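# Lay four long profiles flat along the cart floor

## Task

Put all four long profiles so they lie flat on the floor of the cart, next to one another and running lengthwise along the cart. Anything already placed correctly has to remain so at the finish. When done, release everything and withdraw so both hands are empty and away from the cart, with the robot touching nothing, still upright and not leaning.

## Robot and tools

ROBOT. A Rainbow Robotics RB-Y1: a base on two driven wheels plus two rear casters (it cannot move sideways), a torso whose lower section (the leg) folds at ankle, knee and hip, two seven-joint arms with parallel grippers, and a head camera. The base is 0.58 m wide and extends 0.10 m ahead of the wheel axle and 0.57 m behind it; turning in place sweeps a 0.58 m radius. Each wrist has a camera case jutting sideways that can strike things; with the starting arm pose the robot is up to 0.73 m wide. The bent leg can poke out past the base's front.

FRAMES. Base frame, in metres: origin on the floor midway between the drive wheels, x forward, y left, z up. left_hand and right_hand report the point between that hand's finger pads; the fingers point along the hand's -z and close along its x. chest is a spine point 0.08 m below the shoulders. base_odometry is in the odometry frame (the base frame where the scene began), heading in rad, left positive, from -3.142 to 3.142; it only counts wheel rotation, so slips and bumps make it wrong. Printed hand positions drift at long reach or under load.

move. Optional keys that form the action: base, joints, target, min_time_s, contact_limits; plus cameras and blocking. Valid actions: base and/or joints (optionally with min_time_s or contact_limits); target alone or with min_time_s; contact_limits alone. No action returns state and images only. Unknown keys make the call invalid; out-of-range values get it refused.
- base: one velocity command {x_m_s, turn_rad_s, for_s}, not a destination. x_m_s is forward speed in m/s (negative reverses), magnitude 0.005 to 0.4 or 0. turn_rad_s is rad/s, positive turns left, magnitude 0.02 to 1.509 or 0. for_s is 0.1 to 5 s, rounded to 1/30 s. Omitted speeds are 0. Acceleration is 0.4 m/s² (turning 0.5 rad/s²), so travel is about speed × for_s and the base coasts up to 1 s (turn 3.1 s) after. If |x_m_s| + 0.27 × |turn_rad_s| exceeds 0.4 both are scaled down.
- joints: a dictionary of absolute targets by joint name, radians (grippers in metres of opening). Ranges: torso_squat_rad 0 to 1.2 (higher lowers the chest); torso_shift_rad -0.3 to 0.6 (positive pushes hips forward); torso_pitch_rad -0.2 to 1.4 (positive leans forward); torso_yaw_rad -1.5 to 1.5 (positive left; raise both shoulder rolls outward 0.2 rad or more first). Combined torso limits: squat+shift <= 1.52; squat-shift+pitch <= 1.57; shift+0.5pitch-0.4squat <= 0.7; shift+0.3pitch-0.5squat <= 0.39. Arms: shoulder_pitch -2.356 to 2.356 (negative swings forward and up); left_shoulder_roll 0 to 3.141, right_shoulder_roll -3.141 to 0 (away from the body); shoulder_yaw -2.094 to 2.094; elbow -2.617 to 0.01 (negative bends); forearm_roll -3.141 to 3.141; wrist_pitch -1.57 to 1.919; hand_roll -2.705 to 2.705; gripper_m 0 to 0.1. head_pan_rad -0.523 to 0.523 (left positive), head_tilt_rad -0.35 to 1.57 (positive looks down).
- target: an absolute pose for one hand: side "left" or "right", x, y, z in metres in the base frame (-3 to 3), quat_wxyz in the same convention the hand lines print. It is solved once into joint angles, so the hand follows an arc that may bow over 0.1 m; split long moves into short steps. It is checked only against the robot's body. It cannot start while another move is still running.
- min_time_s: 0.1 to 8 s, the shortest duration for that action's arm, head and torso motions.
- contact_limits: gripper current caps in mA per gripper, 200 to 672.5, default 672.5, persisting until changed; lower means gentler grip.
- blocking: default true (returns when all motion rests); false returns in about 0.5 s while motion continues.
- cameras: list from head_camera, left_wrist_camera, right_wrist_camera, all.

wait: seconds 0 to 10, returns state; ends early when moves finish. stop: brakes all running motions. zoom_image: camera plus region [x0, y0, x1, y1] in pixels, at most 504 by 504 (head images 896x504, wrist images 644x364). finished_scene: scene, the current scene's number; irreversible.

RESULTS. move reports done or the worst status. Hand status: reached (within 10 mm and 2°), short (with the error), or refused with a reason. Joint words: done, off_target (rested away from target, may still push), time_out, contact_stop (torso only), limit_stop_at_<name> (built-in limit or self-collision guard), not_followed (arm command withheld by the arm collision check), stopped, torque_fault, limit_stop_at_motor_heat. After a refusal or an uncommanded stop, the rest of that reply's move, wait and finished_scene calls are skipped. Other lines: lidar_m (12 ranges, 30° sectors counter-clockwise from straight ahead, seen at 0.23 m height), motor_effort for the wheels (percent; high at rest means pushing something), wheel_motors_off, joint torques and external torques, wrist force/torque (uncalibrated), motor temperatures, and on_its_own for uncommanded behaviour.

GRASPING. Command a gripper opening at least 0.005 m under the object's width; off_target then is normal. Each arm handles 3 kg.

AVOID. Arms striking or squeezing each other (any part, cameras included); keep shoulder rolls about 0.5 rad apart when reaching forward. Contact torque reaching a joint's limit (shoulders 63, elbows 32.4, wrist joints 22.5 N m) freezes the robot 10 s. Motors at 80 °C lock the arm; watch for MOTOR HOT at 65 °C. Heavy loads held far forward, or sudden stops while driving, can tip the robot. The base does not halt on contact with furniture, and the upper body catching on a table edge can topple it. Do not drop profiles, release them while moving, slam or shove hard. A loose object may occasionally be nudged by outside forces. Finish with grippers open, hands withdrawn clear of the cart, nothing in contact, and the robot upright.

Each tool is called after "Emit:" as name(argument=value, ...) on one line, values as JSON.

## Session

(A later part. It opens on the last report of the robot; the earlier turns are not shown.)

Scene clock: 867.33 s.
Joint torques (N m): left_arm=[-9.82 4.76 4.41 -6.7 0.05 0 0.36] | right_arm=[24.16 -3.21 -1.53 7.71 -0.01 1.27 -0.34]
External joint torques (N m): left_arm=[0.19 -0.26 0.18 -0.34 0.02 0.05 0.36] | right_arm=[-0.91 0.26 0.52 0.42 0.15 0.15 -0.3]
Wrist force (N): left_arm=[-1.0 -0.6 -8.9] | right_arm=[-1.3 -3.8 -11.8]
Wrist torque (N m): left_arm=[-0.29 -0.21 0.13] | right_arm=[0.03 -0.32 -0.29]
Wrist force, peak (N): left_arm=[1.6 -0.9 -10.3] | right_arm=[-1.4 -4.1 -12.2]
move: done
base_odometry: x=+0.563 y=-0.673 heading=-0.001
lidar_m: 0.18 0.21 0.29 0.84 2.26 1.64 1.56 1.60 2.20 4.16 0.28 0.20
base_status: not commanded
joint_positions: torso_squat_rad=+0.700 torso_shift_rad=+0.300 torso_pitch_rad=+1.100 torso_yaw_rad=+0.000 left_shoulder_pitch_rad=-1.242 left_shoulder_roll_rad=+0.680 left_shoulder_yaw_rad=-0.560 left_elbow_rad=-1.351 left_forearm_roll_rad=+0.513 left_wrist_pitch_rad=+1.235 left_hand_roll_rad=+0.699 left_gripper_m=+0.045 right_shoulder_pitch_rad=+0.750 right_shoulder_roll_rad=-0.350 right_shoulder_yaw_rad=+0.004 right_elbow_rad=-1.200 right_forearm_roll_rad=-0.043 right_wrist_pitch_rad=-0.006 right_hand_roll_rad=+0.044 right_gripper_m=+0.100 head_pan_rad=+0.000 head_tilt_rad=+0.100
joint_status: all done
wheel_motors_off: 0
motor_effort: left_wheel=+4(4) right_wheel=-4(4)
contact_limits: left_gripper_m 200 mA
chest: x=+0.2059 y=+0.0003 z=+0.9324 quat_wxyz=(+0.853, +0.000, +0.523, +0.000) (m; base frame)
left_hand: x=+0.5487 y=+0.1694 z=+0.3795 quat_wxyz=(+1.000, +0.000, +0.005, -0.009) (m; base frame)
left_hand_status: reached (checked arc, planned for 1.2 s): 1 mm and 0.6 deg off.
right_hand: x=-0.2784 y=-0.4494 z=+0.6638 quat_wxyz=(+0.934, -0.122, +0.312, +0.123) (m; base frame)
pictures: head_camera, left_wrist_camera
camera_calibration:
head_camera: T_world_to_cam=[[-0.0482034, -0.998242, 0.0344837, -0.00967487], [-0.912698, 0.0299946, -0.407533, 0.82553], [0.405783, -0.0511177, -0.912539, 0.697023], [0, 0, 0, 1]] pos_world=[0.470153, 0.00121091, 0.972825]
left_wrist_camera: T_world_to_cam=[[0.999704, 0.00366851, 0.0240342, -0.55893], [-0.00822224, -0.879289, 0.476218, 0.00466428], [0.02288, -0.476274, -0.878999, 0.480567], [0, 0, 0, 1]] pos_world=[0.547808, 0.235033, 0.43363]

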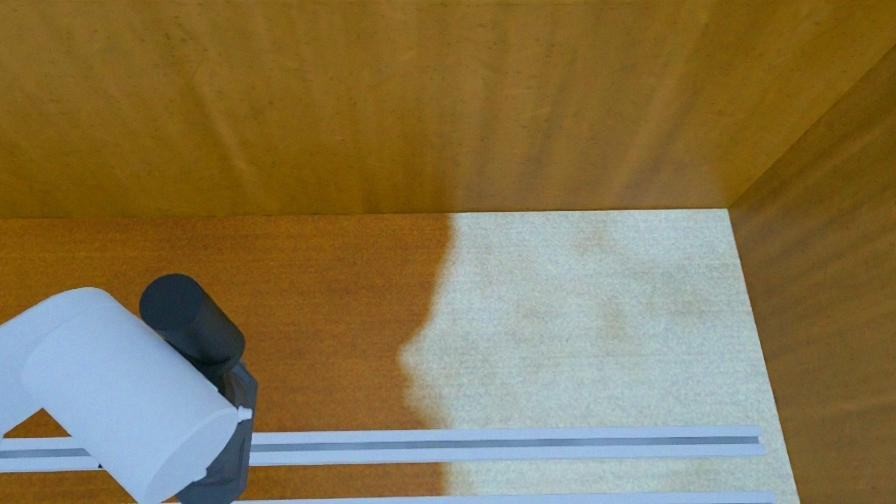

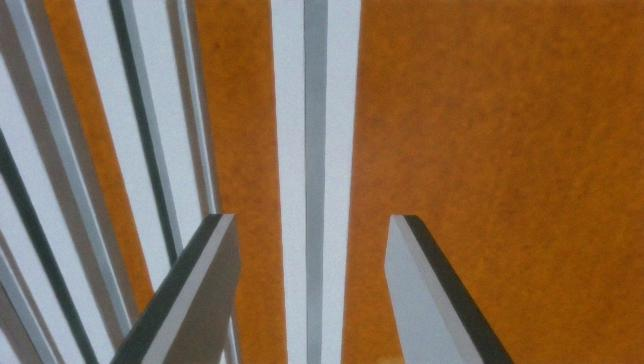

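Emit:
move(target={"side": "left", "x": 0.43, "y": 0.18, "z": 0.52, "quat_wxyz": [1, 0, 0, 0]})

Emit:
move(joints={"torso_squat_rad": 0.5, "torso_shift_rad": 0.3, "torso_pitch_rad": 0.1, "head_tilt_rad": 0.8})

Emit:
move(base={"x_m_s": -0.25, "for_s": 0.8})

Emit:
move(joints={"left_shoulder_pitch_rad": 0.351, "left_shoulder_roll_rad": 0.361, "left_shoulder_yaw_rad": -0.065, "left_elbow_rad": -1.9, "left_forearm_roll_rad": 0.152, "left_wrist_pitch_rad": -0.4, "left_hand_roll_rad": -1.357, "head_tilt_rad": 0.85}, cameras=["head_camera"])

Scene clock: 876.07 s.
Joint torques (N m): left_arm=[-4.03 5.82 4.21 -7.52 -0.19 0.1 0.27] | right_arm=[23.58 -3.75 -1.88 7.32 0.2 1.11 -0.26]
External joint torques (N m): left_arm=[-0.08 0.1 0.18 -0.28 -0.23 0.15 0.27] | right_arm=[-1.48 -0.28 0.16 0.03 0.36 -0.02 -0.22]
Wrist force (N): left_arm=[-0.8 -0.2 -9.1] | right_arm=[-1.2 -3.8 -11.8]
Wrist torque (N m): left_arm=[-0.31 -0.23 0.26] | right_arm=[0.04 -0.31 -0.28]
Wrist force, peak (N): left_arm=[-0.7 -0.4 -10.0] | right_arm=[-1.0 -3.8 -12.4]
move: done
base_odometry: x=+0.563 y=-0.673 heading=-0.001
lidar_m: 0.19 0.20 0.29 0.83 2.26 1.63 1.56 1.61 2.20 4.15 0.27 0.20
base_status: not commanded
joint_positions: torso_squat_rad=+0.700 torso_shift_rad=+0.300 torso_pitch_rad=+1.100 torso_yaw_rad=+0.000 left_shoulder_pitch_rad=-0.891 left_shoulder_roll_rad=+0.996 left_shoulder_yaw_rad=-0.552 left_elbow_rad=-2.322 left_forearm_roll_rad=+0.501 left_wrist_pitch_rad=+1.619 left_hand_roll_rad=+1.137 left_gripper_m=+0.045 right_shoulder_pitch_rad=+0.750 right_shoulder_roll_rad=-0.350 right_shoulder_yaw_rad=+0.004 right_elbow_rad=-1.200 right_forearm_roll_rad=-0.043 right_wrist_pitch_rad=-0.006 right_hand_roll_rad=+0.044 right_gripper_m=+0.100 head_pan_rad=+0.000 head_tilt_rad=+0.100
joint_status: all done
wheel_motors_off: 0
motor_effort: left_wheel=+3(4) right_wheel=-2(4)
contact_limits: left_gripper_m 200 mA
chest: x=+0.2060 y=+0.0003 z=+0.9323 quat_wxyz=(+0.853, +0.000, +0.523, +0.000) (m; base frame)
left_hand: x=+0.4299 y=+0.1799 z=+0.5197 quat_wxyz=(+1.000, +0.000, +0.000, +0.000) (m; base frame)
left_hand_status: reached (checked arc, planned for 1.3 s): 0 mm and 0.0 deg off.
right_hand: x=-0.2784 y=-0.4494 z=+0.6638 quat_wxyz=(+0.934, -0.122, +0.312, +0.123) (m; base frame)
camera_calibration:
head_camera: T_world_to_cam=[[-0.0482399, -0.998237, 0.0345766, -0.00974787], [-0.912697, 0.0299901, -0.407536, 0.825532], [0.405781, -0.0512174, -0.912534, 0.697019], [0, 0, 0, 1]] pos_world=[0.470153, 0.00121108, 0.972825]
left_wrist_camera: T_world_to_cam=[[0.999219, 0.0206299, 0.0336906, -0.451419], [0.00211047, -0.879476, 0.475939, -0.0580915], [0.0394486, -0.475496, -0.878833, 0.604157], [0, 0, 0, 1]] pos_world=[0.427356, 0.245497, 0.57381]
right_wrist_camera: T_world_to_cam=[[-0.784288, -0.138512, 0.604738, -0.680375], [-0.0142322, 0.978519, 0.205667, 0.32953], [-0.620234, 0.152695, -0.769411, 0.480725], [0, 0, 0, 1]] pos_world=[-0.230758, -0.490095, 0.71355]

Scene clock: 880.17 s.
Joint torques (N m): left_arm=[-14.61 7.76 8.33 -2.23 -1.66 -0.64 0.04] | right_arm=[9.36 -8.72 -3.64 -2.55 0.23 -0.83 -0.31]
External joint torques (N m): left_arm=[-0.28 0.52 -0.43 -0.41 -0.26 0.04 0.08] | right_arm=[-0.61 -0.52 0.33 -0.39 0.17 -0.13 -0.33]
Wrist force (N): left_arm=[-5.9 -0.1 -6.4] | right_arm=[-6.7 -2.5 -12.6]
Wrist torque (N m): left_arm=[-0.28 -0.50 0.35] | right_arm=[-0.05 -0.59 -0.36]
Wrist force, peak (N): left_arm=[-1.1 -0.4 -9.8] | right_arm=[-6.8 -2.5 -13.0]
move: done
base_odometry: x=+0.563 y=-0.673 heading=-0.001
lidar_m: 0.18 0.21 0.29 0.85 2.25 1.64 1.56 1.61 2.20 4.15 0.27 0.20
base_status: not commanded
joint_positions: torso_squat_rad=+0.500 torso_shift_rad=+0.300 torso_pitch_rad=+0.100 torso_yaw_rad=+0.000 left_shoulder_pitch_rad=-0.891 left_shoulder_roll_rad=+0.996 left_shoulder_yaw_rad=-0.552 left_elbow_rad=-2.322 left_forearm_roll_rad=+0.501 left_wrist_pitch_rad=+1.619 left_hand_roll_rad=+1.137 left_gripper_m=+0.045 right_shoulder_pitch_rad=+0.750 right_shoulder_roll_rad=-0.350 right_shoulder_yaw_rad=+0.004 right_elbow_rad=-1.200 right_forearm_roll_rad=-0.043 right_wrist_pitch_rad=-0.006 right_hand_roll_rad=+0.044 right_gripper_m=+0.100 head_pan_rad=+0.000 head_tilt_rad=+0.800
joint_status: all done
wheel_motors_off: 0
motor_effort: left_wheel=+2(3) right_wheel=-2(6)
contact_limits: left_gripper_m 200 mA
chest: x=-0.0156 y=+0.0003 z=+1.1752 quat_wxyz=(+0.999, +0.000, +0.050, +0.000) (m; base frame)
left_hand: x=+0.4526 y=+0.1799 z=+1.1407 quat_wxyz=(+0.878, +0.000, -0.479, +0.000) (m; base frame)
right_hand: x=-0.0513 y=-0.4495 z=+0.6226 quat_wxyz=(+0.969, -0.166, -0.174, +0.049) (m; base frame)
camera_calibration:
head_camera: T_world_to_cam=[[-0.0567145, -0.998211, 0.0189504, -0.0185409], [-0.751557, 0.0301903, -0.658976, 0.980733], [0.657225, -0.0516158, -0.751925, 0.955686], [0, 0, 0, 1]] pos_world=[0.107925, 0.00121219, 1.36524]
left_wrist_camera: T_world_to_cam=[[0.511503, 0.0207308, 0.859031, -1.21579], [-0.39938, -0.879431, 0.259031, 0.0754051], [0.760828, -0.475575, -0.441552, 0.323774], [0, 0, 0, 1]] pos_world=[0.40566, 0.245497, 1.16783]
right_wrist_camera: T_world_to_cam=[[-0.932637, -0.138701, -0.333092, 0.0988308], [-0.180912, 0.978494, 0.0990931, 0.399013], [0.312185, 0.152678, -0.937673, 0.742546], [0, 0, 0, 1]] pos_world=[-0.0674518, -0.490095, 0.689646]

Scene clock: 881.93 s.
Joint torques (N m): left_arm=[-15.21 7.84 8.27 -2.14 -1.47 -0.62 0.03] | right_arm=[8.71 -8.43 -3.53 -3.04 0.16 -0.95 -0.26]
External joint torques (N m): left_arm=[-0.88 0.6 -0.49 -0.32 -0.08 0.06 0.07] | right_arm=[-1.25 -0.23 0.44 -0.87 0.1 -0.25 -0.28]
Wrist force (N): left_arm=[-6.3 -0.2 -6.3] | right_arm=[-6.8 -2.6 -12.7]
Wrist torque (N m): left_arm=[-0.27 -0.54 0.33] | right_arm=[-0.02 -0.60 -0.37]
Wrist force, peak (N): left_arm=[-6.4 -0.1 -6.4] | right_arm=[-7.0 -2.8 -12.8]
move: done
base_odometry: x=+0.363 y=-0.672 heading=-0.002
lidar_m: 0.39 0.41 0.56 4.55 1.97 1.43 1.36 1.40 1.91 4.96 0.56 0.41
base_status: done (sent for 0.8 of 0.8 s)
joint_positions: torso_squat_rad=+0.500 torso_shift_rad=+0.300 torso_pitch_rad=+0.100 torso_yaw_rad=+0.000 left_shoulder_pitch_rad=-0.891 left_shoulder_roll_rad=+0.996 left_shoulder_yaw_rad=-0.552 left_elbow_rad=-2.322 left_forearm_roll_rad=+0.501 left_wrist_pitch_rad=+1.619 left_hand_roll_rad=+1.137 left_gripper_m=+0.045 right_shoulder_pitch_rad=+0.750 right_shoulder_roll_rad=-0.350 right_shoulder_yaw_rad=+0.004 right_elbow_rad=-1.200 right_forearm_roll_rad=-0.043 right_wrist_pitch_rad=-0.006 right_hand_roll_rad=+0.044 right_gripper_m=+0.100 head_pan_rad=+0.000 head_tilt_rad=+0.800
joint_status: not commanded
wheel_motors_off: 0
motor_effort: left_wheel=-16(30) right_wheel=+6(37)
contact_limits: left_gripper_m 200 mA
chest: x=-0.0156 y=+0.0003 z=+1.1753 quat_wxyz=(+0.999, +0.000, +0.050, +0.000) (m; base frame)
left_hand: x=+0.4525 y=+0.1799 z=+1.1408 quat_wxyz=(+0.878, +0.000, -0.479, +0.000) (m; base frame)
right_hand: x=-0.0514 y=-0.4495 z=+0.6226 quat_wxyz=(+0.969, -0.166, -0.174, +0.049) (m; base frame)
camera_calibration:
head_camera: T_world_to_cam=[[-0.0567219, -0.99821, 0.018947, -0.018541], [-0.751514, 0.0301948, -0.659026, 0.980721], [0.657274, -0.0516201, -0.751882, 0.955687], [0, 0, 0, 1]] pos_world=[0.107825, 0.00121221, 1.36524]
left_wrist_camera: T_world_to_cam=[[0.511431, 0.0206805, 0.859075, -1.2158], [-0.399395, -0.87945, 0.258942, 0.0755204], [0.760869, -0.475541, -0.441519, 0.32371], [0, 0, 0, 1]] pos_world=[0.40566, 0.245497, 1.16783]
right_wrist_camera: T_world_to_cam=[[-0.932687, -0.138626, -0.332983, 0.0986949], [-0.180801, 0.978519, 0.0990504, 0.399045], [0.312099, 0.152587, -0.937716, 0.742556], [0, 0, 0, 1]] pos_world=[-0.067552, -0.490095, 0.689645]

Scene clock: 884.20 s.
Joint torques (N m): left_arm=[-4.43 4.04 2.81 -9.49 0.19 -1.45 0.52] | right_arm=[8.85 -8.57 -3.09 -3.03 0.24 -0.74 -0.28]
External joint torques (N m): left_arm=[-1.19 -0.48 -0.79 -0.37 -0.03 0.28 0.51] | right_arm=[-1.12 -0.36 0.87 -0.87 0.18 -0.05 -0.3]
Wrist force (N): left_arm=[-1.1 -5.7 -1.3] | right_arm=[-6.5 -2.7 -12.4]
Wrist torque (N m): left_arm=[0.05 -0.22 0.29] | right_arm=[-0.02 -0.58 -0.37]
Wrist force, peak (N): left_arm=[-6.8 0.0 -5.9] | right_arm=[-6.8 -2.5 -13.0]
move: done
base_odometry: x=+0.363 y=-0.672 heading=-0.002
lidar_m: 0.39 0.42 0.56 4.56 1.97 1.43 1.35 1.41 1.91 4.96 0.57 0.42
base_status: not commanded
joint_positions: torso_squat_rad=+0.500 torso_shift_rad=+0.300 torso_pitch_rad=+0.100 torso_yaw_rad=+0.000 left_shoulder_pitch_rad=+0.351 left_shoulder_roll_rad=+0.361 left_shoulder_yaw_rad=-0.065 left_elbow_rad=-1.900 left_forearm_roll_rad=+0.152 left_wrist_pitch_rad=-0.400 left_hand_roll_rad=-1.357 left_gripper_m=+0.045 right_shoulder_pitch_rad=+0.750 right_shoulder_roll_rad=-0.350 right_shoulder_yaw_rad=+0.004 right_elbow_rad=-1.200 right_forearm_roll_rad=-0.043 right_wrist_pitch_rad=-0.006 right_hand_roll_rad=+0.044 right_gripper_m=+0.100 head_pan_rad=+0.000 head_tilt_rad=+0.850
joint_status: all done
wheel_motors_off: 0
motor_effort: left_wheel=-17(18) right_wheel=+8(9)
contact_limits: left_gripper_m 200 mA
chest: x=-0.0156 y=+0.0003 z=+1.1752 quat_wxyz=(+0.999, +0.000, +0.050, +0.000) (m; base frame)
left_hand: x=+0.3725 y=+0.2820 z=+1.0011 quat_wxyz=(+0.412, +0.513, -0.601, -0.454) (m; base frame)
right_hand: x=-0.0514 y=-0.4495 z=+0.6226 quat_wxyz=(+0.969, -0.166, -0.174, +0.049) (m; base frame)
pictures: head_camera
camera_calibration:
head_camera: T_world_to_cam=[[-0.0556959, -0.998211, 0.0217584, -0.0224234], [-0.783524, 0.0301892, -0.620628, 0.928917], [0.618861, -0.0516147, -0.783803, 1.00047], [0, 0, 0, 1]] pos_world=[0.10743, 0.00121219, 1.36117]

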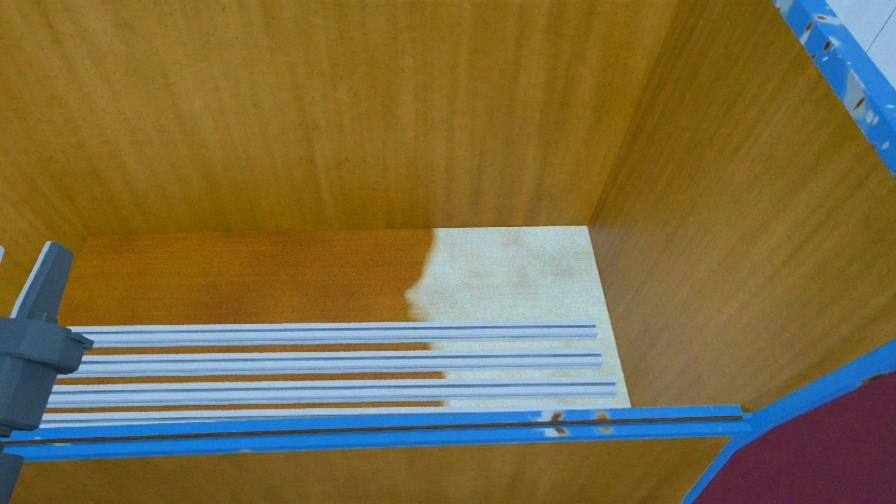

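Emit:
move(base={"x_m_s": -0.3, "for_s": 1.3}, cameras=["head_camera"])

Emit:
finished_scene(scene=1)

Scene clock: 889.87 s.
Joint torques (N m): left_arm=[-3.3 3.12 3.45 -9.3 0.19 -1.92 0.56] | right_arm=[8.52 -9.02 -3.84 -3.09 0.19 -0.81 -0.31]
External joint torques (N m): left_arm=[-0.06 -1.39 -0.14 -0.18 -0.03 -0.19 0.55] | right_arm=[-1.44 -0.82 0.12 -0.93 0.13 -0.11 -0.32]
Wrist force (N): left_arm=[-1.3 -5.6 -1.0] | right_arm=[-6.4 -2.5 -12.6]
Wrist torque (N m): left_arm=[0.04 -0.26 0.27] | right_arm=[-0.04 -0.57 -0.38]
Wrist force, peak (N): left_arm=[-1.4 -6.3 -1.2] | right_arm=[-6.7 -2.6 -13.0]
move: done
base_odometry: x=-0.027 y=-0.672 heading=-0.001
lidar_m: 0.78 0.82 1.13 3.99 1.42 1.03 0.97 1.01 1.36 3.66 2.29 0.81
base_status: done (sent for 1.3 of 1.3 s)
joint_positions: torso_squat_rad=+0.500 torso_shift_rad=+0.300 torso_pitch_rad=+0.100 torso_yaw_rad=+0.000 left_shoulder_pitch_rad=+0.351 left_shoulder_roll_rad=+0.361 left_shoulder_yaw_rad=-0.065 left_elbow_rad=-1.900 left_forearm_roll_rad=+0.152 left_wrist_pitch_rad=-0.400 left_hand_roll_rad=-1.357 left_gripper_m=+0.045 right_shoulder_pitch_rad=+0.750 right_shoulder_roll_rad=-0.350 right_shoulder_yaw_rad=+0.004 right_elbow_rad=-1.200 right_forearm_roll_rad=-0.043 right_wrist_pitch_rad=-0.006 right_hand_roll_rad=+0.044 right_gripper_m=+0.100 head_pan_rad=+0.000 head_tilt_rad=+0.850
joint_status: not commanded
wheel_motors_off: 0
motor_effort: left_wheel=+11(47) right_wheel=-7(39)
contact_limits: left_gripper_m 200 mA
chest: x=-0.0156 y=+0.0003 z=+1.1752 quat_wxyz=(+0.999, +0.000, +0.050, +0.000) (m; base frame)
left_hand: x=+0.3726 y=+0.2820 z=+1.0012 quat_wxyz=(+0.412, +0.513, -0.601, -0.454) (m; base frame)
right_hand: x=-0.0515 y=-0.4495 z=+0.6226 quat_wxyz=(+0.969, -0.166, -0.174, +0.049) (m; base frame)
pictures: head_camera
camera_calibration:
head_camera: T_world_to_cam=[[-0.0556959, -0.998211, 0.0217584, -0.0224234], [-0.783524, 0.0301892, -0.620628, 0.928917], [0.618861, -0.0516147, -0.783803, 1.00047], [0, 0, 0, 1]] pos_world=[0.10743, 0.00121219, 1.36117]

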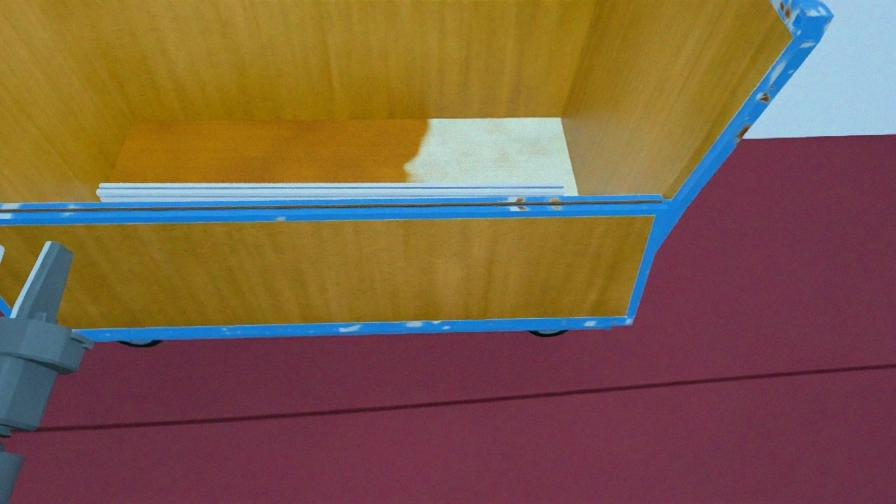

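The scene is finished: the task was done.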